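# Load mug into cart's top tray, park cart in bay

## Task

Set the mug completely inside the top tray of the utility cart and leave the cart in the yellow bay so that all four of its wheels sit fully within the taped area, none resting on the tape. The mug must end upright, must not drop more than a few centimetres and must not be struck hard, and the robot must neither topple nor finish leaning.

## Robot and tools

ROBOT. A single-arm TidyBot++: a 0.54 x 0.50 x 0.38 m base on four powered casters, a seven-joint arm whose shoulder sits 0.12 m ahead of the base centre and 0.68 m up, and a right five-finger hand. Two cameras: base_camera and wrist_camera. The wrist camera is on the little-finger side aimed at the hand point. The arm begins folded, hand pointing down, jutting up to 0.15 m past the base front.

FRAMES. Base frame: origin on the floor below the base centre, x ahead, y to the left, z up, in metres. hand_pose and hand_target are reported in it. The odometry frame is the base frame as it stood when the scene began; base_odometry (x, y, heading in rad, left positive, -3.142 to 3.142) counts wheel turns only, so slip looks like travel and drift builds up. base_tilt is in degrees, positive when leaning forward or right.

move. One call is one action; its motions start together.
- base: an object of relative offsets measured from where the base stands when the command starts, along its own axes: translate_m (metres, forward +, -2 to 2), strafe_m (metres, left +, -2 to 2), rotate_rad (radians, counter-clockwise from above +, -6.3 to 6.3). Combined keys give one straight-line move.
- joints: absolute targets by name. joint_1_rad to joint_7_rad in radians. joint_2_rad limited to ±2.249, joint_4_rad to ±2.579, joint_6_rad to ±2.099; the others take any angle but go the short way, so turn far in steps under half a turn. joint_1_rad positive turns the arm clockwise seen from above (opposite to base heading). Hand keys hand_little, hand_ring, hand_middle, hand_index, hand_thumb_turn, hand_thumb_bend use a -1 to 1 scale, +1 open/straight (thumb_turn +1 beside the palm, -1 across in front of it). hand_force_limit (-1 to 1, about 0 to 10 N at the fingertip, 15 N for the thumb) and hand_speed (-0.96 to 1) are settings.
- target: one list of seven numbers, an absolute hand pose in the base frame: x, y, z in metres, then quaternion qw, qx, qy, qz. Alongside it only the hand keys may appear in joints. The controller chooses the arm angles; the hand may swing, overshoot or finish a few cm off. To correct, add (wanted minus read position) to your last target. To keep a loaded hand in place, resend hand_target, not hand_pose.
- speeds: top speeds for this action: translate_m and strafe_m 0.05 to 0.5 m/s (give only one for a combined move), rotate_rad 0.1 to 1.57 rad/s.
- min_time_s: 0.1 to 8, the shortest duration for each arm motion.
- cameras: list of base_camera, wrist_camera or all; [] for none.
- blocking: true (default) returns once all is still; false returns within about half a second while motion continues.
An unknown key makes the call invalid; an out-of-range value gets it refused, and a refusal or an unplanned stop cancels the rest of your reply's robot calls.

wait: seconds 0 to 10, optional cameras; returns early when motions settle. stop: brakes every running motion. zoom_image: camera plus region [x0, y0, x1, y1] in pixels, at most 504 wide and high, from the latest image. show_instructions: shows the reference pages. finished_scene: scene = the current scene's number; irreversible, and the goal must hold with the robot idle.

RESULTS. base_status, joint_status, hand_status: done, moving, off_target (resting short, maybe still pushing), stopped, contact_stop, time_out, not_followed (a check withheld the arm; "joint command not followed" or "pose unreachable" appears with a cause), torque_fault, limit_stop_at_motor_heat. A blocked base can say done though it fell short. hand_stopped_by gives six words for little, ring, middle, index, thumb_bend, thumb_turn: moving, target, force, stalled or fault. *_load_n are fingertip loads in N, positive pushing open; a lost grip shows as about 0. motor_effort is percent of maximum torque, bracketed peak. on_its_own lists things the robot did uncommanded. "ARM HIT" means a hard hit on the base or the arm. MOTOR HOT warns of heating; an OVER-TEMPERATURE FAULT makes the arm sag for 30 s or more. pictures lists image order.

GRIPPING. Each finger motor moves only when its target changes, stopping at the target or when its load reaches hand_force_limit. For a soft grip, use hand_speed -0.94 or below; faster closing can overshoot force badly. With thumb turned in front (-1), the hand wraps objects about 0.035 to 0.065 m thick or a handle down to 0.025 m. To squeeze more, raise the force limit and send a more-closed target; to loosen, send a more-open one.

CAUTIONS. The arm neither slows nor steers around obstacles; a blocked joint keeps pushing. Driving the base while the arm is caught above about 0.6 m, or swinging an outstretched arm, can tip the robot; back away or pull the arm in to recover. Torque above 104.5 N m (joints 1 to 4) or 51.3 N m (joints 5 to 7) freezes the arm 10 s. Held loads make the arm sag. Loose objects may occasionally get nudged. Don't push the cart or furniture violently or let the robot lean.

Each tool is called as name(argument=value, ...) on one line, values as JSON.

Reference images:

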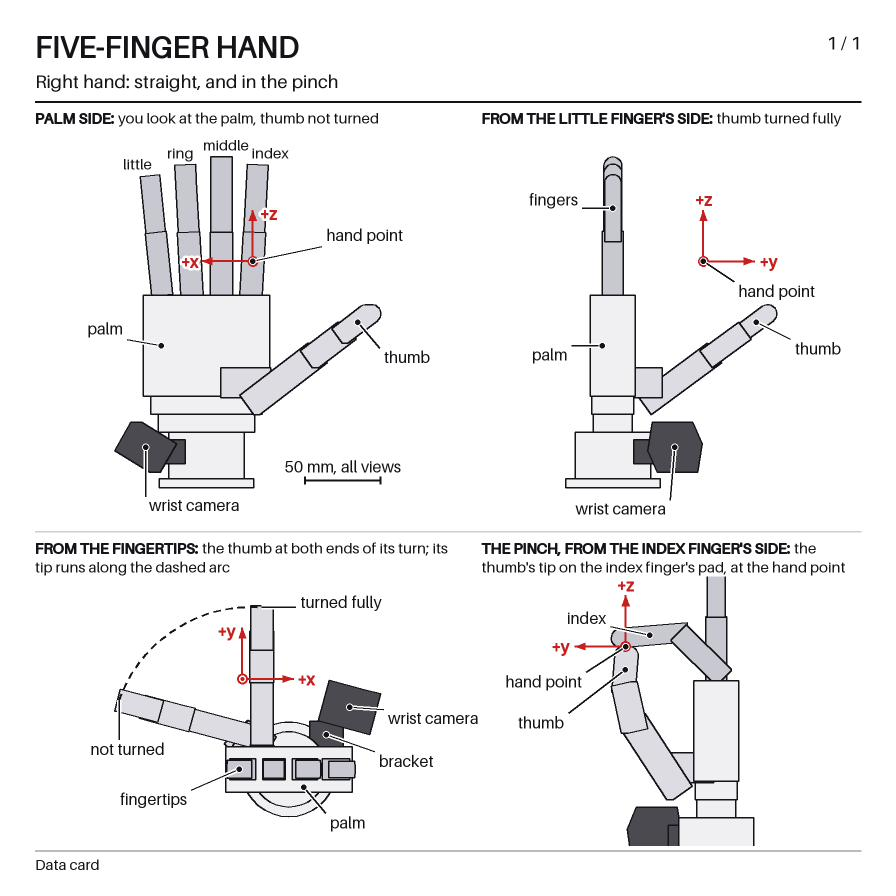

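## Session

move()

Scene clock: 0.00 s.
base_odometry: x=+0.000 y=+0.000 heading=+0.000
base_tilt: forward=+0.1 right=-0.2
base_status: not commanded
joint_positions: joint_1_rad=-0.011 joint_2_rad=-0.337 joint_3_rad=+3.111 joint_4_rad=-2.522 joint_5_rad=-0.022 joint_6_rad=-0.862 joint_7_rad=+1.602 hand_little=+1.000 hand_ring=+1.000 hand_middle=+1.000 hand_index=+1.000 hand_thumb_turn=+1.000 hand_thumb_bend=+1.000 hand_force_limit=+0.000 hand_speed=-0.800
joint_status: not commanded
hand_stopped_by: target,target,target,target,target,target
little_load_n: 0.0
ring_load_n: 0.0
middle_load_n: 0.5
index_load_n: 0.0
thumb_bend_load_n: 0.0
thumb_turn_load_n: 0.0
motor_effort: joint_1_rad=+1 joint_2_rad=-2 joint_3_rad=+1 joint_4_rad=+11 joint_5_rad=+0 joint_6_rad=+2 joint_7_rad=+0
hand_pose: x=+0.2938 y=+0.0733 z=+0.5803 quat_wxyz=(+0.048, -0.029, +0.998, +0.004) (m; base frame)
hand_target: x=+0.2932 y=+0.0733 z=+0.5799 quat_wxyz=(+0.047, -0.029, +0.998, +0.004) (m; base frame)
hand_status: not commanded
pictures: base_camera, wrist_camera
Images, in order (width x height): base_camera 644x364, wrist_camera 504x504.

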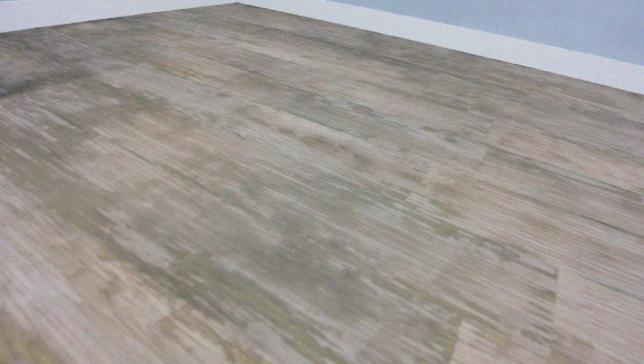

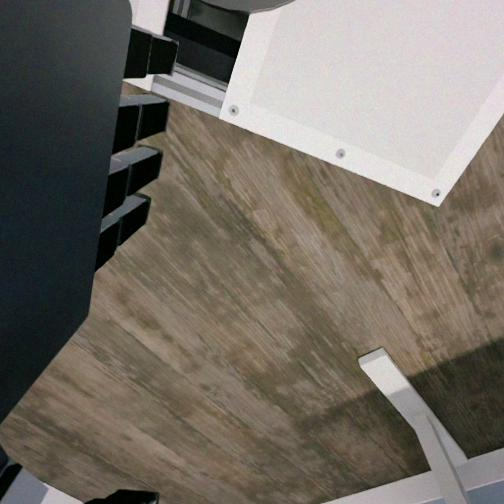

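move(joints={"joint_1_rad":0,"joint_2_rad":-1.2,"joint_3_rad":3.142,"joint_4_rad":-2.03,"joint_5_rad":0,"joint_6_rad":-0.203,"joint_7_rad":-1.832}, min_time_s=3, cameras=["all"])

Scene clock: 7.67 s.
move: done
base_odometry: x=+0.000 y=+0.000 heading=+0.000
base_tilt: forward=+0.1 right=-0.2
base_status: not commanded
joint_positions: joint_1_rad=-0.011 joint_2_rad=-1.198 joint_3_rad=+3.119 joint_4_rad=-2.038 joint_5_rad=-0.022 joint_6_rad=-0.267 joint_7_rad=+4.371 hand_little=+1.000 hand_ring=+1.000 hand_middle=+1.000 hand_index=+1.000 hand_thumb_turn=+1.000 hand_thumb_bend=+1.000 hand_force_limit=+0.000 hand_speed=-0.800
joint_status: all done
hand_stopped_by: target,target,target,target,target,target
little_load_n: 0.0
ring_load_n: 0.0
middle_load_n: 0.0
index_load_n: 0.0
thumb_bend_load_n: 0.0
thumb_turn_load_n: 0.0
motor_effort: joint_1_rad=+0(2) joint_2_rad=+15(18) joint_3_rad=+1(2) joint_4_rad=+12(16) joint_5_rad=+0(2) joint_6_rad=+8(9) joint_7_rad=-1(2)
hand_pose: x=+0.2726 y=-0.0293 z=+1.1447 quat_wxyz=(+0.157, -0.520, +0.078, -0.836) (m; base frame)
hand_target: x=+0.2586 y=-0.0490 z=+1.1725 quat_wxyz=(+0.113, -0.490, +0.065, -0.862) (m; base frame)
hand_status: not commanded
pictures: base_camera, wrist_camera
Images, in order (width x height): base_camera 644x364, wrist_camera 504x504.

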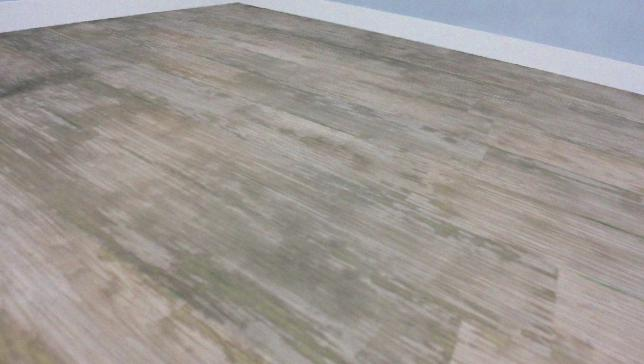

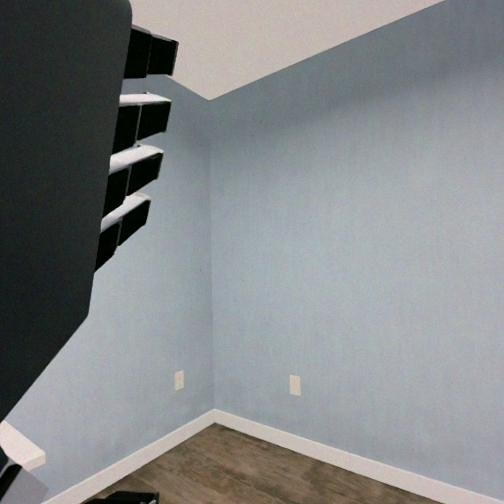

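move(base={"rotate_rad":1.0}, joints={"joint_6_rad":-0.5}, cameras=["all"])

move(base={"rotate_rad":1.0}, cameras=["all"])

move(base={"rotate_rad":1.0}, cameras=["all"])

move(base={"rotate_rad":1.0}, cameras=["all"])

move(base={"rotate_rad":1.0}, cameras=["all"])

Scene clock: 16.87 s.
move: done
base_odometry: x=+0.000 y=+0.000 heading=+0.999
base_tilt: forward=+0.1 right=-0.2
base_status: done
joint_positions: joint_1_rad=-0.010 joint_2_rad=-1.198 joint_3_rad=+3.121 joint_4_rad=-2.034 joint_5_rad=-0.022 joint_6_rad=-0.482 joint_7_rad=+4.374 hand_little=+1.000 hand_ring=+1.000 hand_middle=+1.000 hand_index=+1.000 hand_thumb_turn=+1.000 hand_thumb_bend=+1.000 hand_force_limit=+0.000 hand_speed=-0.800
joint_status: all done
hand_stopped_by: target,target,target,target,target,target
little_load_n: 0.0
ring_load_n: 0.0
middle_load_n: 0.0
index_load_n: 0.0
thumb_bend_load_n: 0.0
thumb_turn_load_n: 0.0
motor_effort: joint_1_rad=+1(2) joint_2_rad=+14(16) joint_3_rad=+1(1) joint_4_rad=+13(15) joint_5_rad=+1(1) joint_6_rad=+9(10) joint_7_rad=+0(1)
hand_pose: x=+0.2857 y=-0.0304 z=+1.0787 quat_wxyz=(+0.145, -0.606, +0.092, -0.777) (m; base frame)
hand_target: x=+0.2824 y=-0.0490 z=+1.0792 quat_wxyz=(+0.103, -0.612, +0.081, -0.780) (m; base frame)
hand_status: not commanded
pictures: base_camera, wrist_camera
Images, in order (width x height): base_camera 644x364, wrist_camera 504x504.

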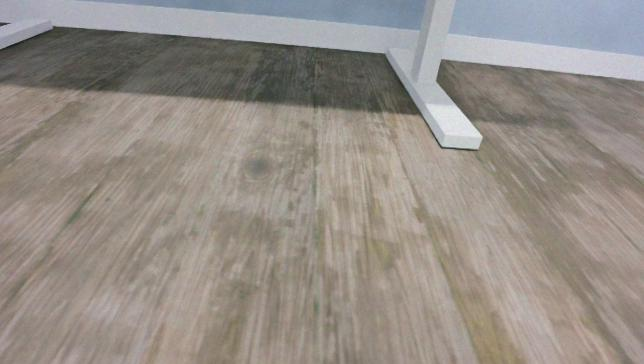

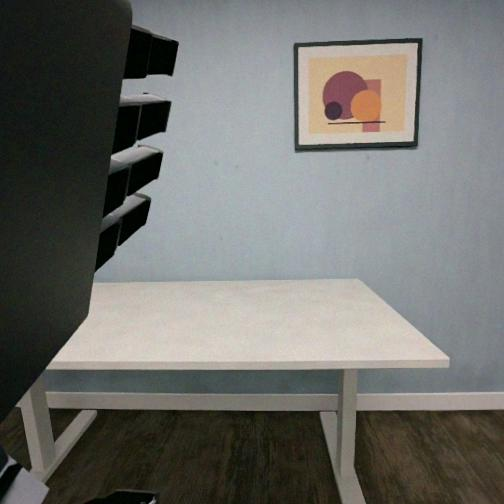

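Scene clock: 18.77 s.
move: done
base_odometry: x=+0.000 y=+0.000 heading=+1.998
base_tilt: forward=+0.1 right=-0.2
base_status: done
joint_positions: joint_1_rad=-0.009 joint_2_rad=-1.198 joint_3_rad=+3.121 joint_4_rad=-2.034 joint_5_rad=-0.022 joint_6_rad=-0.482 joint_7_rad=+4.374 hand_little=+1.000 hand_ring=+1.000 hand_middle=+1.000 hand_index=+1.000 hand_thumb_turn=+1.000 hand_thumb_bend=+1.000 hand_force_limit=+0.000 hand_speed=-0.800
joint_status: not commanded
hand_stopped_by: target,target,target,target,target,target
little_load_n: 0.0
ring_load_n: 0.0
middle_load_n: 0.0
index_load_n: 0.0
thumb_bend_load_n: 0.0
thumb_turn_load_n: 0.0
motor_effort: joint_1_rad=+2(2) joint_2_rad=+15(15) joint_3_rad=+1(1) joint_4_rad=+13(13) joint_5_rad=+1(1) joint_6_rad=+9(9) joint_7_rad=+0(1)
hand_pose: x=+0.2857 y=-0.0306 z=+1.0787 quat_wxyz=(+0.144, -0.606, +0.092, -0.777) (m; base frame)
hand_target: x=+0.2824 y=-0.0490 z=+1.0792 quat_wxyz=(+0.103, -0.612, +0.081, -0.780) (m; base frame)
hand_status: not commanded
pictures: base_camera, wrist_camera
Images, in order (width x height): base_camera 644x364, wrist_camera 504x504.

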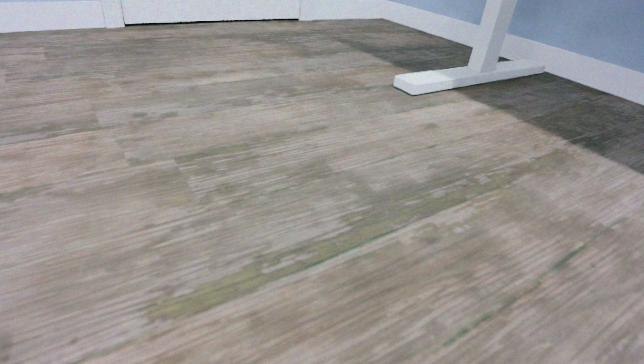

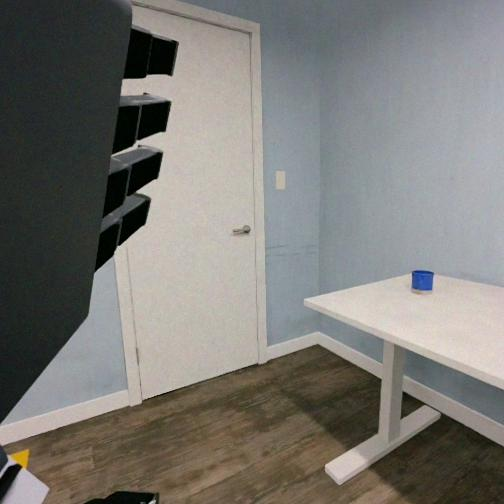

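Scene clock: 20.67 s.
move: done
base_odometry: x=+0.000 y=+0.000 heading=+2.997
base_tilt: forward=+0.1 right=-0.2
base_status: done
joint_positions: joint_1_rad=-0.009 joint_2_rad=-1.198 joint_3_rad=+3.121 joint_4_rad=-2.034 joint_5_rad=-0.022 joint_6_rad=-0.482 joint_7_rad=+4.374 hand_little=+1.000 hand_ring=+1.000 hand_middle=+1.000 hand_index=+1.000 hand_thumb_turn=+1.000 hand_thumb_bend=+1.000 hand_force_limit=+0.000 hand_speed=-0.800
joint_status: not commanded
hand_stopped_by: target,target,target,target,target,target
little_load_n: 0.0
ring_load_n: 0.0
middle_load_n: 0.0
index_load_n: 0.0
thumb_bend_load_n: 0.0
thumb_turn_load_n: 0.0
motor_effort: joint_1_rad=+0(2) joint_2_rad=+15(15) joint_3_rad=+1(2) joint_4_rad=+13(13) joint_5_rad=+0(1) joint_6_rad=+9(9) joint_7_rad=-1(1)
hand_pose: x=+0.2857 y=-0.0308 z=+1.0787 quat_wxyz=(+0.144, -0.605, +0.093, -0.777) (m; base frame)
hand_target: x=+0.2824 y=-0.0490 z=+1.0792 quat_wxyz=(+0.103, -0.612, +0.081, -0.780) (m; base frame)
hand_status: not commanded
pictures: base_camera, wrist_camera
Images, in order (width x height): base_camera 644x364, wrist_camera 504x504.

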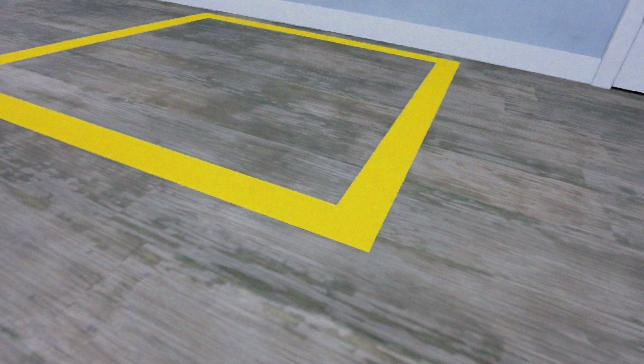

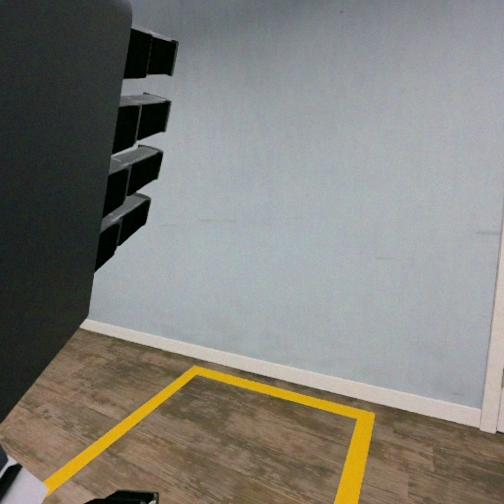

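Scene clock: 22.57 s.
move: done
base_odometry: x=+0.000 y=+0.000 heading=-2.287
base_tilt: forward=+0.1 right=-0.2
base_status: done
joint_positions: joint_1_rad=-0.008 joint_2_rad=-1.198 joint_3_rad=+3.121 joint_4_rad=-2.034 joint_5_rad=-0.022 joint_6_rad=-0.482 joint_7_rad=+4.374 hand_little=+1.000 hand_ring=+1.000 hand_middle=+1.000 hand_index=+1.000 hand_thumb_turn=+1.000 hand_thumb_bend=+1.000 hand_force_limit=+0.000 hand_speed=-0.800
joint_status: not commanded
hand_stopped_by: target,target,target,target,target,target
little_load_n: 0.0
ring_load_n: 0.0
middle_load_n: 0.0
index_load_n: 0.0
thumb_bend_load_n: 0.0
thumb_turn_load_n: 0.0
motor_effort: joint_1_rad=+0(2) joint_2_rad=+15(15) joint_3_rad=+1(1) joint_4_rad=+13(13) joint_5_rad=+0(1) joint_6_rad=+9(9) joint_7_rad=-1(1)
hand_pose: x=+0.2856 y=-0.0309 z=+1.0787 quat_wxyz=(+0.144, -0.605, +0.093, -0.777) (m; base frame)
hand_target: x=+0.2824 y=-0.0490 z=+1.0792 quat_wxyz=(+0.103, -0.612, +0.081, -0.780) (m; base frame)
hand_status: not commanded
pictures: base_camera, wrist_camera
Images, in order (width x height): base_camera 644x364, wrist_camera 504x504.

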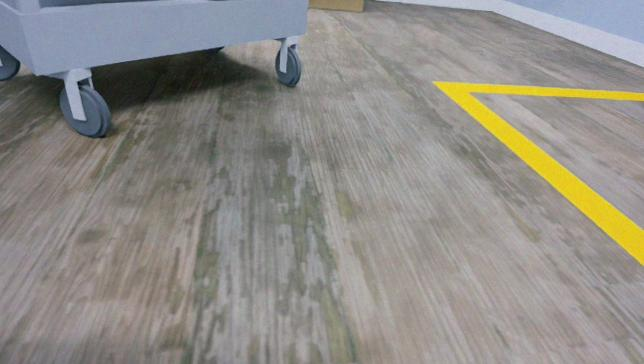

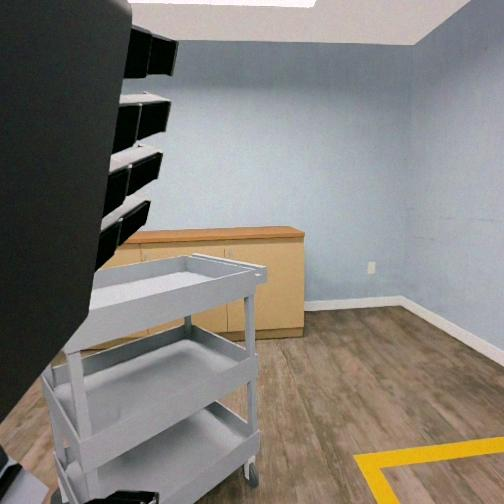

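Scene clock: 24.47 s.
move: done
base_odometry: x=+0.000 y=+0.000 heading=-1.288
base_tilt: forward=+0.1 right=-0.2
base_status: done
joint_positions: joint_1_rad=-0.008 joint_2_rad=-1.198 joint_3_rad=+3.121 joint_4_rad=-2.034 joint_5_rad=-0.022 joint_6_rad=-0.482 joint_7_rad=+4.374 hand_little=+1.000 hand_ring=+1.000 hand_middle=+1.000 hand_index=+1.000 hand_thumb_turn=+1.000 hand_thumb_bend=+1.000 hand_force_limit=+0.000 hand_speed=-0.800
joint_status: not commanded
hand_stopped_by: target,target,target,target,target,target
little_load_n: 0.0
ring_load_n: 0.0
middle_load_n: 0.0
index_load_n: 0.0
thumb_bend_load_n: 0.0
thumb_turn_load_n: 0.0
motor_effort: joint_1_rad=+0(1) joint_2_rad=+15(15) joint_3_rad=+1(2) joint_4_rad=+13(13) joint_5_rad=+1(1) joint_6_rad=+9(9) joint_7_rad=+0(1)
hand_pose: x=+0.2856 y=-0.0310 z=+1.0787 quat_wxyz=(+0.144, -0.605, +0.093, -0.777) (m; base frame)
hand_target: x=+0.2824 y=-0.0490 z=+1.0792 quat_wxyz=(+0.103, -0.612, +0.081, -0.780) (m; base frame)
hand_status: not commanded
pictures: base_camera, wrist_camera
Images, in order (width x height): base_camera 644x364, wrist_camera 504x504.

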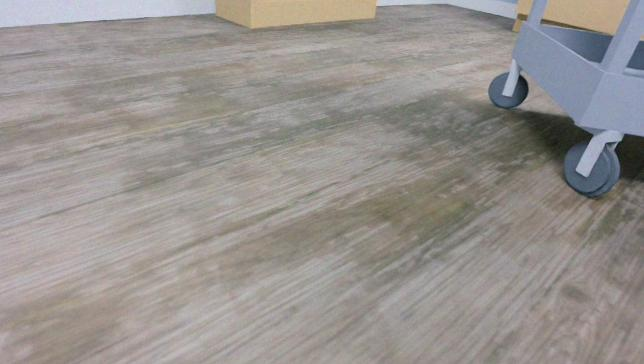

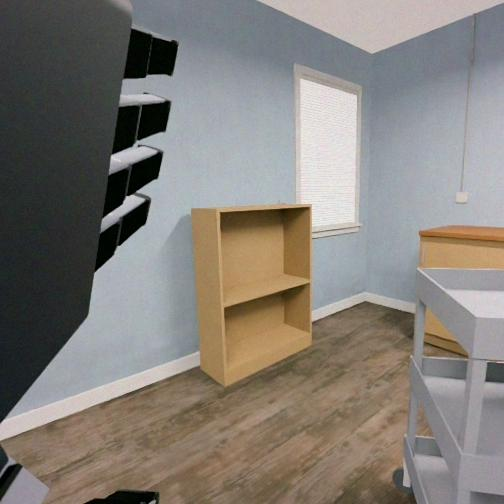

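move(base={"rotate_rad":2.888}, cameras=["all"])

move(base={"rotate_rad":-0.3}, cameras=["all"])

Scene clock: 79.70 s.
move: done
base_odometry: x=+0.000 y=+0.000 heading=+1.599
base_tilt: forward=+0.1 right=-0.2
base_status: done
joint_positions: joint_1_rad=-0.008 joint_2_rad=-1.198 joint_3_rad=+3.122 joint_4_rad=-2.034 joint_5_rad=-0.022 joint_6_rad=-0.482 joint_7_rad=+4.374 hand_little=+1.000 hand_ring=+1.000 hand_middle=+1.000 hand_index=+1.000 hand_thumb_turn=+1.000 hand_thumb_bend=+1.000 hand_force_limit=+0.000 hand_speed=-0.800
joint_status: not commanded
hand_stopped_by: target,target,target,target,target,target
little_load_n: 0.0
ring_load_n: 0.0
middle_load_n: 0.0
index_load_n: 0.0
thumb_bend_load_n: 0.0
thumb_turn_load_n: 0.0
motor_effort: joint_1_rad=+1(2) joint_2_rad=+14(15) joint_3_rad=+1(2) joint_4_rad=+13(13) joint_5_rad=+0(1) joint_6_rad=+9(9) joint_7_rad=-1(1)
hand_pose: x=+0.2856 y=-0.0311 z=+1.0787 quat_wxyz=(+0.144, -0.605, +0.093, -0.777) (m; base frame)
hand_target: x=+0.2824 y=-0.0490 z=+1.0792 quat_wxyz=(+0.103, -0.612, +0.081, -0.780) (m; base frame)
hand_status: not commanded
pictures: base_camera, wrist_camera
Images, in order (width x height): base_camera 644x364, wrist_camera 504x504.

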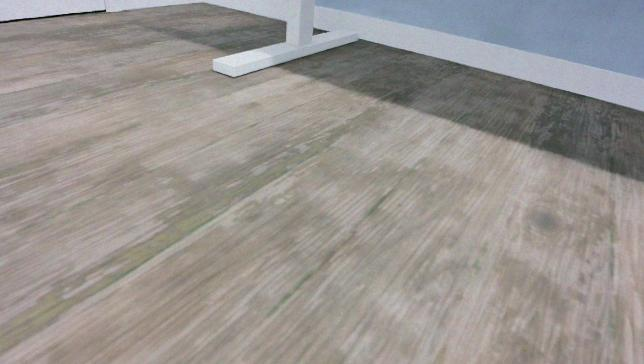

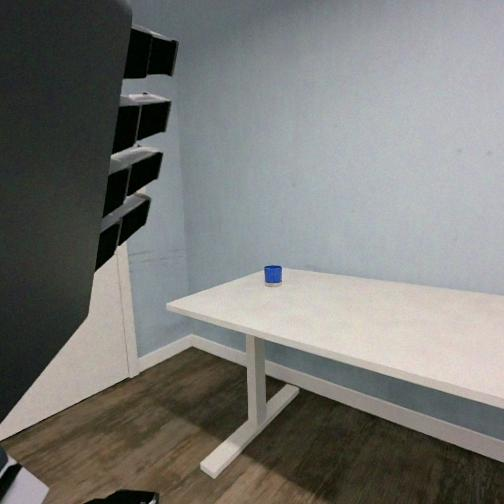

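Scene clock: 80.87 s.
move: done
base_odometry: x=+0.000 y=+0.000 heading=+1.301
base_tilt: forward=+0.1 right=-0.2
base_status: done
joint_positions: joint_1_rad=-0.007 joint_2_rad=-1.198 joint_3_rad=+3.122 joint_4_rad=-2.034 joint_5_rad=-0.022 joint_6_rad=-0.482 joint_7_rad=+4.374 hand_little=+1.000 hand_ring=+1.000 hand_middle=+1.000 hand_index=+1.000 hand_thumb_turn=+1.000 hand_thumb_bend=+1.000 hand_force_limit=+0.000 hand_speed=-0.800
joint_status: not commanded
hand_stopped_by: target,target,target,target,target,target
little_load_n: 0.0
ring_load_n: 0.0
middle_load_n: 0.0
index_load_n: 0.0
thumb_bend_load_n: 0.0
thumb_turn_load_n: -0.5
motor_effort: joint_1_rad=+0(1) joint_2_rad=+15(15) joint_3_rad=+1(1) joint_4_rad=+13(13) joint_5_rad=+0(1) joint_6_rad=+8(9) joint_7_rad=+0(1)
hand_pose: x=+0.2856 y=-0.0313 z=+1.0787 quat_wxyz=(+0.144, -0.605, +0.093, -0.777) (m; base frame)
hand_target: x=+0.2824 y=-0.0490 z=+1.0792 quat_wxyz=(+0.103, -0.612, +0.081, -0.780) (m; base frame)
hand_status: not commanded
pictures: base_camera, wrist_camera
Images, in order (width x height): base_camera 644x364, wrist_camera 504x504.

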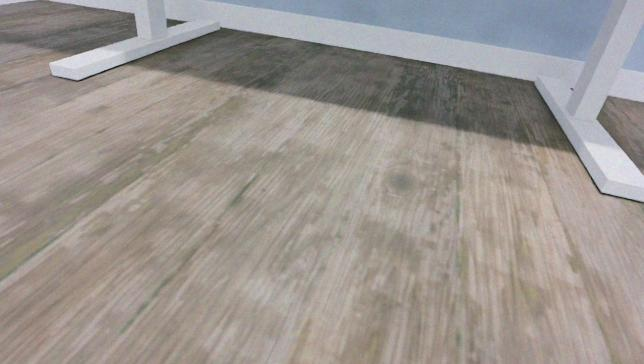

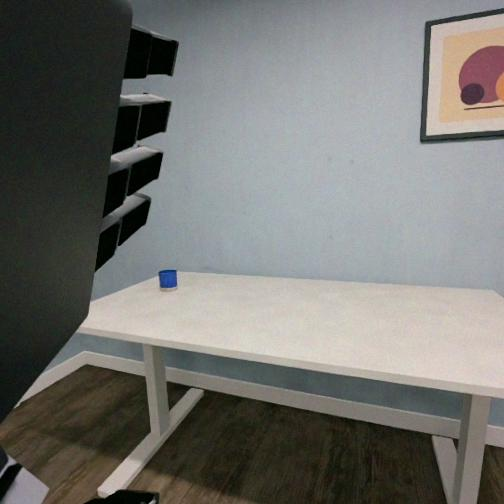

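move(base={"rotate_rad":-0.381})

move(base={"strafe_m":0.75}, cameras=["all"])

Scene clock: 120.87 s.
move: done
base_odometry: x=+0.000 y=+0.000 heading=+0.921
base_tilt: forward=+0.1 right=-0.2
base_status: done
joint_positions: joint_1_rad=-0.007 joint_2_rad=-1.198 joint_3_rad=+3.122 joint_4_rad=-2.034 joint_5_rad=-0.022 joint_6_rad=-0.482 joint_7_rad=+4.374 hand_little=+1.000 hand_ring=+1.000 hand_middle=+1.000 hand_index=+1.000 hand_thumb_turn=+1.000 hand_thumb_bend=+1.000 hand_force_limit=+0.000 hand_speed=-0.800
joint_status: not commanded
hand_stopped_by: target,target,target,target,target,target
little_load_n: 0.0
ring_load_n: 0.0
middle_load_n: 0.0
index_load_n: 0.0
thumb_bend_load_n: 0.0
thumb_turn_load_n: 0.0
motor_effort: joint_1_rad=+0(1) joint_2_rad=+14(16) joint_3_rad=+1(2) joint_4_rad=+13(13) joint_5_rad=+0(1) joint_6_rad=+9(9) joint_7_rad=+0(1)
hand_pose: x=+0.2856 y=-0.0315 z=+1.0787 quat_wxyz=(+0.144, -0.605, +0.094, -0.777) (m; base frame)
hand_target: x=+0.2824 y=-0.0490 z=+1.0792 quat_wxyz=(+0.103, -0.612, +0.081, -0.780) (m; base frame)
hand_status: not commanded
pictures: none

Scene clock: 123.43 s.
move: done
base_odometry: x=-0.597 y=+0.454 heading=+0.920
base_tilt: forward=+0.1 right=-0.2
base_status: done
joint_positions: joint_1_rad=-0.005 joint_2_rad=-1.198 joint_3_rad=+3.128 joint_4_rad=-2.034 joint_5_rad=-0.021 joint_6_rad=-0.482 joint_7_rad=+4.374 hand_little=+1.000 hand_ring=+1.000 hand_middle=+1.000 hand_index=+1.000 hand_thumb_turn=+1.000 hand_thumb_bend=+1.000 hand_force_limit=+0.000 hand_speed=-0.800
joint_status: not commanded
hand_stopped_by: target,target,target,target,target,target
little_load_n: 0.0
ring_load_n: 0.0
middle_load_n: 0.0
index_load_n: 0.0
thumb_bend_load_n: 0.0
thumb_turn_load_n: 0.0
motor_effort: joint_1_rad=+0(2) joint_2_rad=+15(16) joint_3_rad=+1(3) joint_4_rad=+13(13) joint_5_rad=+0(1) joint_6_rad=+9(9) joint_7_rad=+0(1)
hand_pose: x=+0.2855 y=-0.0345 z=+1.0785 quat_wxyz=(+0.144, -0.605, +0.097, -0.777) (m; base frame)
hand_target: x=+0.2824 y=-0.0490 z=+1.0792 quat_wxyz=(+0.103, -0.612, +0.081, -0.780) (m; base frame)
hand_status: not commanded
pictures: base_camera, wrist_camera
Images, in order (width x height): base_camera 644x364, wrist_camera 504x504.

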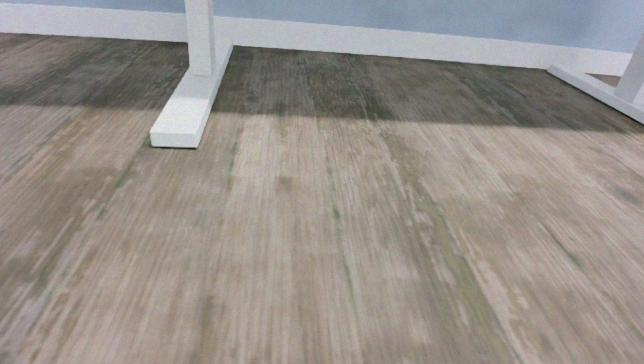

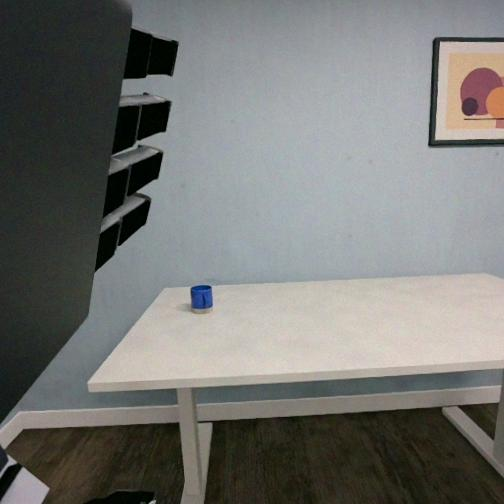

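move(base={"rotate_rad":2.08, "strafe_m":-0.0}, cameras=["all"])

Scene clock: 237.73 s.
move: done
base_odometry: x=-0.597 y=+0.454 heading=+2.999
base_tilt: forward=+0.1 right=-0.2
base_status: done
joint_positions: joint_1_rad=-0.005 joint_2_rad=-1.198 joint_3_rad=+3.128 joint_4_rad=-2.034 joint_5_rad=-0.021 joint_6_rad=-0.482 joint_7_rad=+4.374 hand_little=+1.000 hand_ring=+1.000 hand_middle=+1.000 hand_index=+1.000 hand_thumb_turn=+1.000 hand_thumb_bend=+1.000 hand_force_limit=+0.000 hand_speed=-0.800
joint_status: not commanded
hand_stopped_by: target,target,target,target,target,target
little_load_n: 0.0
ring_load_n: 0.0
middle_load_n: 0.0
index_load_n: 0.0
thumb_bend_load_n: 0.0
thumb_turn_load_n: 0.0
motor_effort: joint_1_rad=+0(2) joint_2_rad=+15(15) joint_3_rad=+1(1) joint_4_rad=+13(13) joint_5_rad=+1(1) joint_6_rad=+9(9) joint_7_rad=+0(1)
hand_pose: x=+0.2855 y=-0.0346 z=+1.0785 quat_wxyz=(+0.144, -0.605, +0.097, -0.777) (m; base frame)
hand_target: x=+0.2824 y=-0.0490 z=+1.0792 quat_wxyz=(+0.103, -0.612, +0.081, -0.780) (m; base frame)
hand_status: not commanded
pictures: base_camera, wrist_camera
Images, in order (width x height): base_camera 644x364, wrist_camera 504x504.

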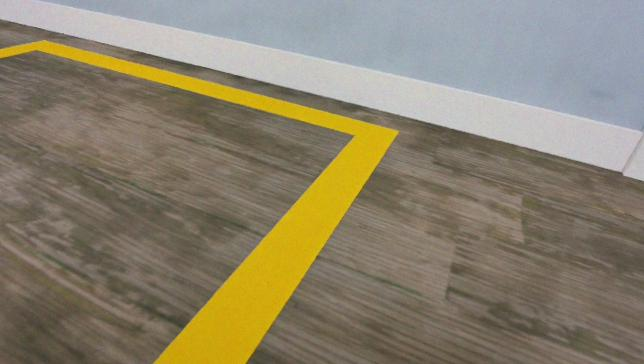

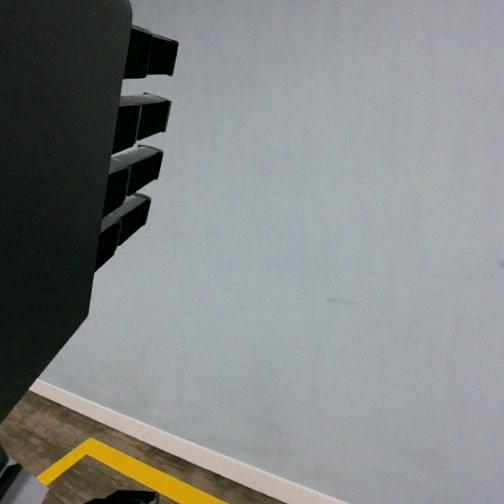

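move(base={"rotate_rad":-0.43}, cameras=["all"])

move(base={"translate_m":-0.3}, cameras=["all"])

move(base={"strafe_m":0.5}, cameras=["all"])

Scene clock: 243.00 s.
move: done
base_odometry: x=-0.597 y=+0.454 heading=+2.571
base_tilt: forward=+0.1 right=-0.2
base_status: done
joint_positions: joint_1_rad=-0.005 joint_2_rad=-1.198 joint_3_rad=+3.128 joint_4_rad=-2.034 joint_5_rad=-0.021 joint_6_rad=-0.482 joint_7_rad=+4.374 hand_little=+1.000 hand_ring=+1.000 hand_middle=+1.000 hand_index=+1.000 hand_thumb_turn=+1.000 hand_thumb_bend=+1.000 hand_force_limit=+0.000 hand_speed=-0.800
joint_status: not commanded
hand_stopped_by: target,target,target,target,target,target
little_load_n: 0.0
ring_load_n: 0.0
middle_load_n: 0.0
index_load_n: 0.0
thumb_bend_load_n: 0.0
thumb_turn_load_n: 0.0
motor_effort: joint_1_rad=+0(1) joint_2_rad=+15(15) joint_3_rad=+1(1) joint_4_rad=+13(13) joint_5_rad=+0(1) joint_6_rad=+9(9) joint_7_rad=+0(1)
hand_pose: x=+0.2855 y=-0.0346 z=+1.0785 quat_wxyz=(+0.144, -0.605, +0.097, -0.777) (m; base frame)
hand_target: x=+0.2824 y=-0.0490 z=+1.0792 quat_wxyz=(+0.103, -0.612, +0.081, -0.780) (m; base frame)
hand_status: not commanded
pictures: base_camera, wrist_camera
Images, in order (width x height): base_camera 644x364, wrist_camera 504x504.

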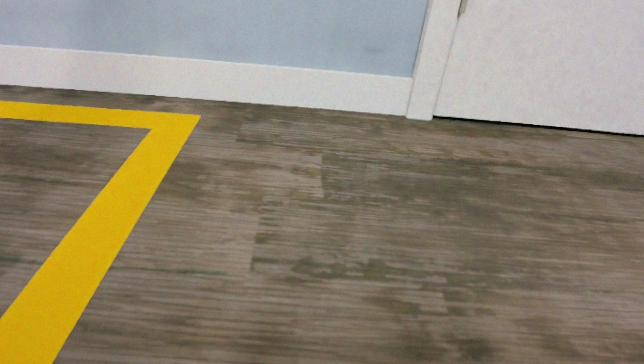

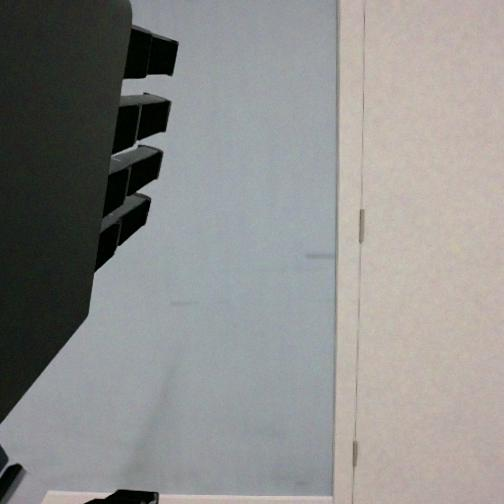

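Scene clock: 244.83 s.
move: done
base_odometry: x=-0.345 y=+0.292 heading=+2.571
base_tilt: forward=+0.1 right=-0.2
base_status: done
joint_positions: joint_1_rad=-0.005 joint_2_rad=-1.205 joint_3_rad=+3.128 joint_4_rad=-2.033 joint_5_rad=-0.021 joint_6_rad=-0.482 joint_7_rad=+4.374 hand_little=+1.000 hand_ring=+1.000 hand_middle=+1.000 hand_index=+1.000 hand_thumb_turn=+1.000 hand_thumb_bend=+1.000 hand_force_limit=+0.000 hand_speed=-0.800
joint_status: not commanded
hand_stopped_by: target,target,target,target,target,target
little_load_n: 0.0
ring_load_n: 0.0
middle_load_n: 0.0
index_load_n: 0.0
thumb_bend_load_n: 0.0
thumb_turn_load_n: 0.0
motor_effort: joint_1_rad=+0(1) joint_2_rad=+15(18) joint_3_rad=+1(2) joint_4_rad=+13(14) joint_5_rad=+0(1) joint_6_rad=+8(9) joint_7_rad=-1(1)
hand_pose: x=+0.2825 y=-0.0346 z=+1.0800 quat_wxyz=(+0.144, -0.602, +0.097, -0.780) (m; base frame)
hand_target: x=+0.2824 y=-0.0490 z=+1.0792 quat_wxyz=(+0.103, -0.612, +0.081, -0.780) (m; base frame)
hand_status: not commanded
pictures: base_camera, wrist_camera
Images, in order (width x height): base_camera 644x364, wrist_camera 504x504.

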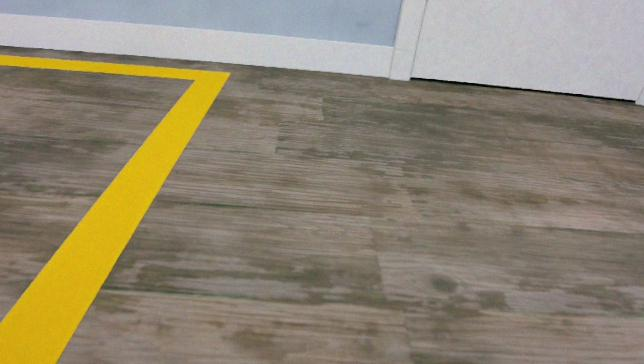

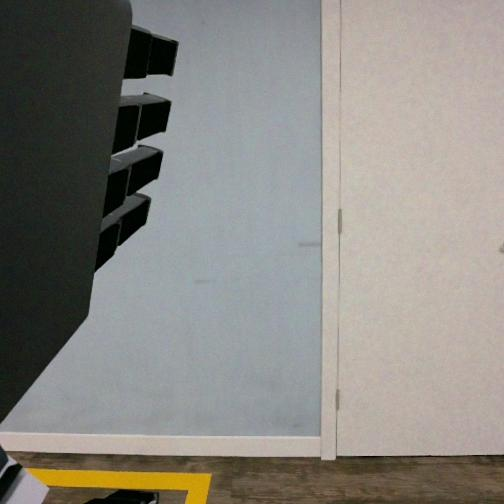

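Scene clock: 247.03 s.
move: done
base_odometry: x=-0.615 y=-0.129 heading=+2.572
base_tilt: forward=+0.1 right=-0.2
base_status: done
joint_positions: joint_1_rad=+0.000 joint_2_rad=-1.205 joint_3_rad=+3.130 joint_4_rad=-2.033 joint_5_rad=-0.021 joint_6_rad=-0.482 joint_7_rad=+4.374 hand_little=+1.000 hand_ring=+1.000 hand_middle=+1.000 hand_index=+1.000 hand_thumb_turn=+1.000 hand_thumb_bend=+1.000 hand_force_limit=+0.000 hand_speed=-0.800
joint_status: not commanded
hand_stopped_by: target,target,target,target,target,target
little_load_n: 0.0
ring_load_n: 0.0
middle_load_n: 0.0
index_load_n: 0.0
thumb_bend_load_n: 0.0
thumb_turn_load_n: 0.0
motor_effort: joint_1_rad=+0(2) joint_2_rad=+15(16) joint_3_rad=+1(3) joint_4_rad=+13(13) joint_5_rad=+0(1) joint_6_rad=+9(9) joint_7_rad=-1(1)
hand_pose: x=+0.2823 y=-0.0361 z=+1.0800 quat_wxyz=(+0.142, -0.601, +0.099, -0.780) (m; base frame)
hand_target: x=+0.2824 y=-0.0490 z=+1.0792 quat_wxyz=(+0.103, -0.612, +0.081, -0.780) (m; base frame)
hand_status: not commanded
pictures: base_camera, wrist_camera
Images, in order (width x height): base_camera 644x364, wrist_camera 504x504.

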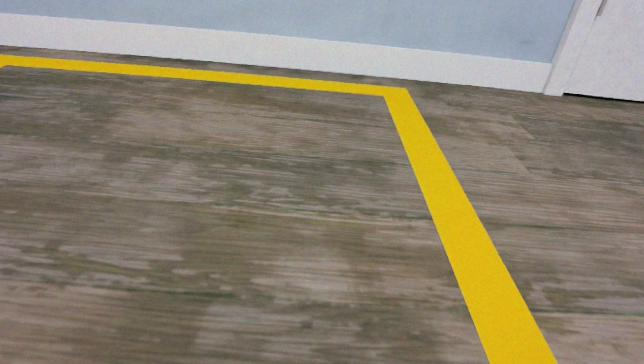

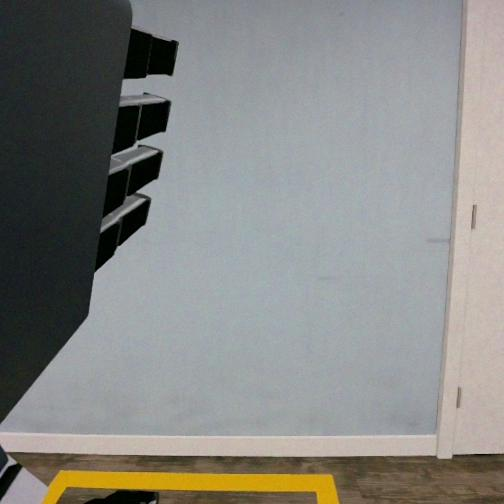

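move(base={"rotate_rad":1.7}, cameras=["all"])

move(base={"rotate_rad":0.5}, cameras=["all"])

Scene clock: 314.43 s.
move: done
base_odometry: x=-0.615 y=-0.129 heading=-2.012
base_tilt: forward=+0.1 right=-0.2
base_status: done
joint_positions: joint_1_rad=+0.000 joint_2_rad=-1.205 joint_3_rad=+3.130 joint_4_rad=-2.033 joint_5_rad=-0.021 joint_6_rad=-0.482 joint_7_rad=+4.374 hand_little=+1.000 hand_ring=+1.000 hand_middle=+1.000 hand_index=+1.000 hand_thumb_turn=+1.000 hand_thumb_bend=+1.000 hand_force_limit=+0.000 hand_speed=-0.800
joint_status: not commanded
hand_stopped_by: target,target,target,target,target,target
little_load_n: 0.0
ring_load_n: 0.0
middle_load_n: 0.0
index_load_n: 0.0
thumb_bend_load_n: 0.0
thumb_turn_load_n: 0.0
motor_effort: joint_1_rad=+0(1) joint_2_rad=+15(16) joint_3_rad=+1(1) joint_4_rad=+13(13) joint_5_rad=+1(1) joint_6_rad=+9(9) joint_7_rad=+0(1)
hand_pose: x=+0.2823 y=-0.0361 z=+1.0800 quat_wxyz=(+0.142, -0.601, +0.099, -0.780) (m; base frame)
hand_target: x=+0.2824 y=-0.0490 z=+1.0792 quat_wxyz=(+0.103, -0.612, +0.081, -0.780) (m; base frame)
hand_status: not commanded
pictures: base_camera, wrist_camera
Images, in order (width x height): base_camera 644x364, wrist_camera 504x504.

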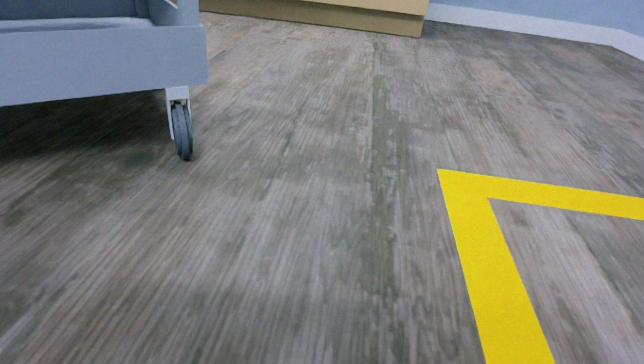

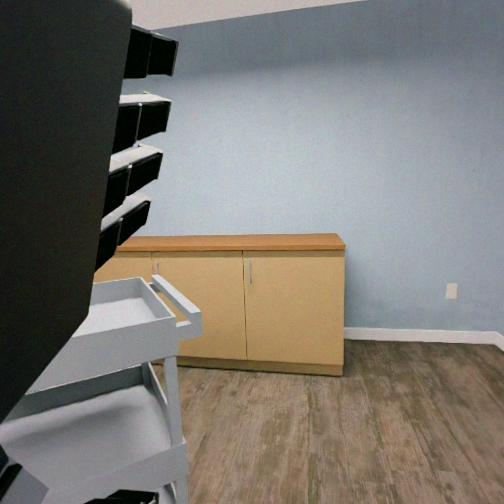

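Scene clock: 315.87 s.
move: done
base_odometry: x=-0.615 y=-0.129 heading=-1.513
base_tilt: forward=+0.1 right=-0.2
base_status: done
joint_positions: joint_1_rad=+0.000 joint_2_rad=-1.205 joint_3_rad=+3.130 joint_4_rad=-2.033 joint_5_rad=-0.021 joint_6_rad=-0.482 joint_7_rad=+4.374 hand_little=+1.000 hand_ring=+1.000 hand_middle=+1.000 hand_index=+1.000 hand_thumb_turn=+1.000 hand_thumb_bend=+1.000 hand_force_limit=+0.000 hand_speed=-0.800
joint_status: not commanded
hand_stopped_by: target,target,target,target,target,target
little_load_n: 0.0
ring_load_n: 0.0
middle_load_n: 0.0
index_load_n: 0.0
thumb_bend_load_n: 0.0
thumb_turn_load_n: -0.5
motor_effort: joint_1_rad=+2(2) joint_2_rad=+15(15) joint_3_rad=+1(1) joint_4_rad=+13(13) joint_5_rad=+1(1) joint_6_rad=+9(9) joint_7_rad=+0(1)
hand_pose: x=+0.2823 y=-0.0361 z=+1.0800 quat_wxyz=(+0.142, -0.601, +0.099, -0.780) (m; base frame)
hand_target: x=+0.2824 y=-0.0490 z=+1.0792 quat_wxyz=(+0.103, -0.612, +0.081, -0.780) (m; base frame)
hand_status: not commanded
pictures: base_camera, wrist_camera
Images, in order (width x height): base_camera 644x364, wrist_camera 504x504.

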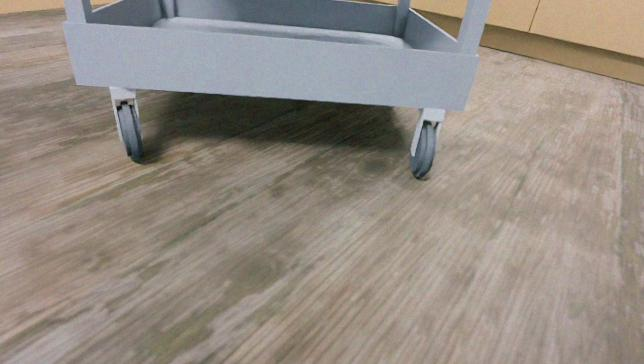

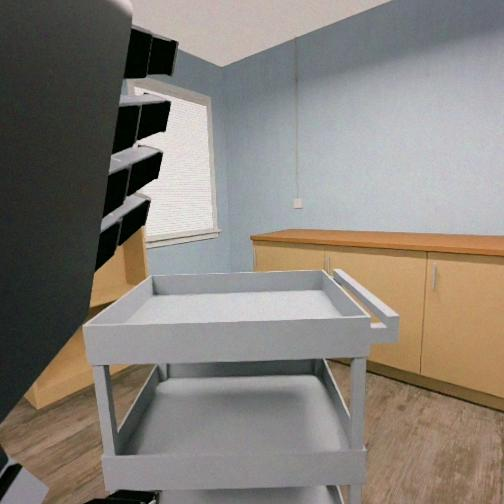

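move(base={"strafe_m":1.05})

move(base={"translate_m":1.0}, cameras=["all"])

move(base={"rotate_rad":-1.567}, cameras=["all"])

Scene clock: 422.27 s.
move: done
base_odometry: x=+0.434 y=-0.069 heading=-1.512
base_tilt: forward=+0.1 right=-0.2
base_status: done
joint_positions: joint_1_rad=+0.000 joint_2_rad=-1.205 joint_3_rad=+3.131 joint_4_rad=-2.033 joint_5_rad=-0.021 joint_6_rad=-0.482 joint_7_rad=+4.374 hand_little=+1.000 hand_ring=+1.000 hand_middle=+1.000 hand_index=+1.000 hand_thumb_turn=+1.000 hand_thumb_bend=+1.000 hand_force_limit=+0.000 hand_speed=-0.800
joint_status: not commanded
hand_stopped_by: target,target,target,target,target,target
little_load_n: 0.0
ring_load_n: 0.0
middle_load_n: 0.0
index_load_n: 0.0
thumb_bend_load_n: -0.5
thumb_turn_load_n: 0.0
motor_effort: joint_1_rad=+0(2) joint_2_rad=+15(15) joint_3_rad=+1(2) joint_4_rad=+13(13) joint_5_rad=+1(1) joint_6_rad=+9(9) joint_7_rad=+0(1)
hand_pose: x=+0.2823 y=-0.0366 z=+1.0800 quat_wxyz=(+0.143, -0.601, +0.099, -0.780) (m; base frame)
hand_target: x=+0.2824 y=-0.0490 z=+1.0792 quat_wxyz=(+0.103, -0.612, +0.081, -0.780) (m; base frame)
hand_status: not commanded
pictures: none

Scene clock: 425.63 s.
move: done
base_odometry: x=+0.493 y=-1.067 heading=-1.512
base_tilt: forward=+0.1 right=-0.2
base_status: done
joint_positions: joint_1_rad=+0.000 joint_2_rad=-1.205 joint_3_rad=+3.131 joint_4_rad=-2.033 joint_5_rad=-0.021 joint_6_rad=-0.482 joint_7_rad=+4.374 hand_little=+1.000 hand_ring=+1.000 hand_middle=+1.000 hand_index=+1.000 hand_thumb_turn=+1.000 hand_thumb_bend=+1.000 hand_force_limit=+0.000 hand_speed=-0.800
joint_status: not commanded
hand_stopped_by: target,target,target,target,target,target
little_load_n: 0.0
ring_load_n: 0.0
middle_load_n: 0.0
index_load_n: 0.0
thumb_bend_load_n: 0.0
thumb_turn_load_n: 0.0
motor_effort: joint_1_rad=+0(1) joint_2_rad=+15(18) joint_3_rad=+1(1) joint_4_rad=+13(13) joint_5_rad=+1(1) joint_6_rad=+9(9) joint_7_rad=-1(1)
hand_pose: x=+0.2822 y=-0.0366 z=+1.0800 quat_wxyz=(+0.143, -0.601, +0.099, -0.780) (m; base frame)
hand_target: x=+0.2824 y=-0.0490 z=+1.0792 quat_wxyz=(+0.103, -0.612, +0.081, -0.780) (m; base frame)
hand_status: not commanded
pictures: base_camera, wrist_camera
Images, in order (width x height): base_camera 644x364, wrist_camera 504x504.

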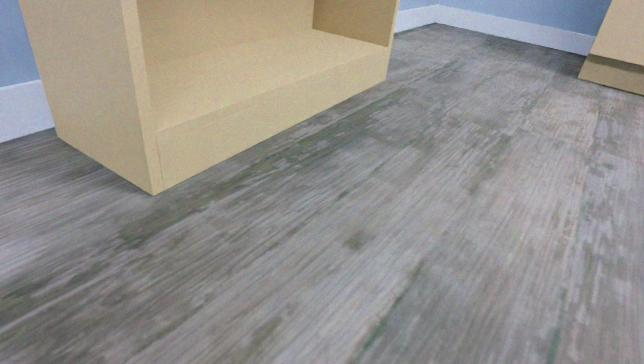

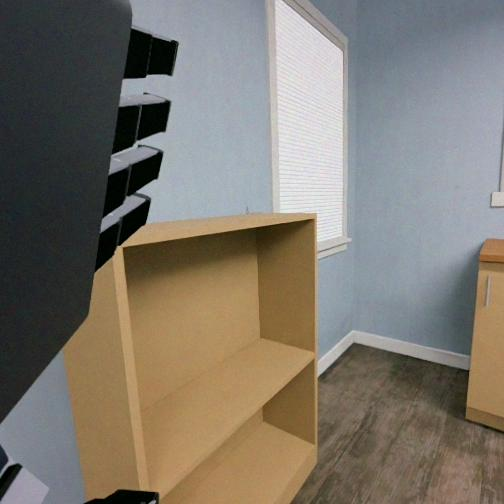

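Scene clock: 427.93 s.
move: done
base_odometry: x=+0.493 y=-1.067 heading=-3.078
base_tilt: forward=+0.1 right=-0.2
base_status: done
joint_positions: joint_1_rad=+0.000 joint_2_rad=-1.205 joint_3_rad=+3.131 joint_4_rad=-2.033 joint_5_rad=-0.021 joint_6_rad=-0.482 joint_7_rad=+4.374 hand_little=+1.000 hand_ring=+1.000 hand_middle=+1.000 hand_index=+1.000 hand_thumb_turn=+1.000 hand_thumb_bend=+1.000 hand_force_limit=+0.000 hand_speed=-0.800
joint_status: not commanded
hand_stopped_by: target,target,target,target,target,target
little_load_n: 0.0
ring_load_n: 0.5
middle_load_n: 0.0
index_load_n: 0.0
thumb_bend_load_n: 0.0
thumb_turn_load_n: 0.0
motor_effort: joint_1_rad=+0(2) joint_2_rad=+15(16) joint_3_rad=+1(2) joint_4_rad=+13(13) joint_5_rad=+0(1) joint_6_rad=+9(9) joint_7_rad=+0(1)
hand_pose: x=+0.2822 y=-0.0366 z=+1.0800 quat_wxyz=(+0.143, -0.601, +0.099, -0.780) (m; base frame)
hand_target: x=+0.2824 y=-0.0490 z=+1.0792 quat_wxyz=(+0.103, -0.612, +0.081, -0.780) (m; base frame)
hand_status: not commanded
pictures: base_camera, wrist_camera
Images, in order (width x height): base_camera 644x364, wrist_camera 504x504.

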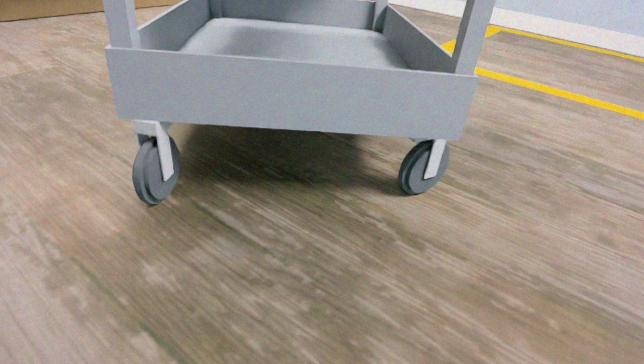

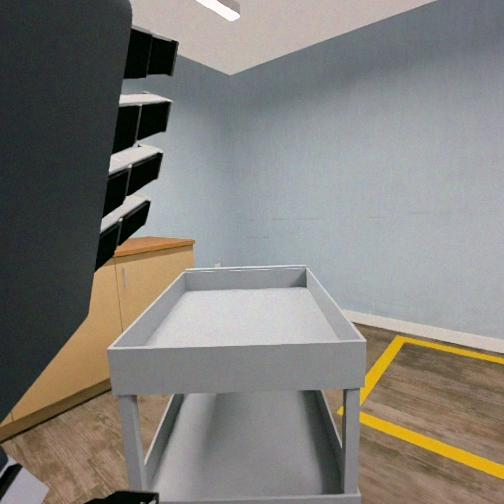

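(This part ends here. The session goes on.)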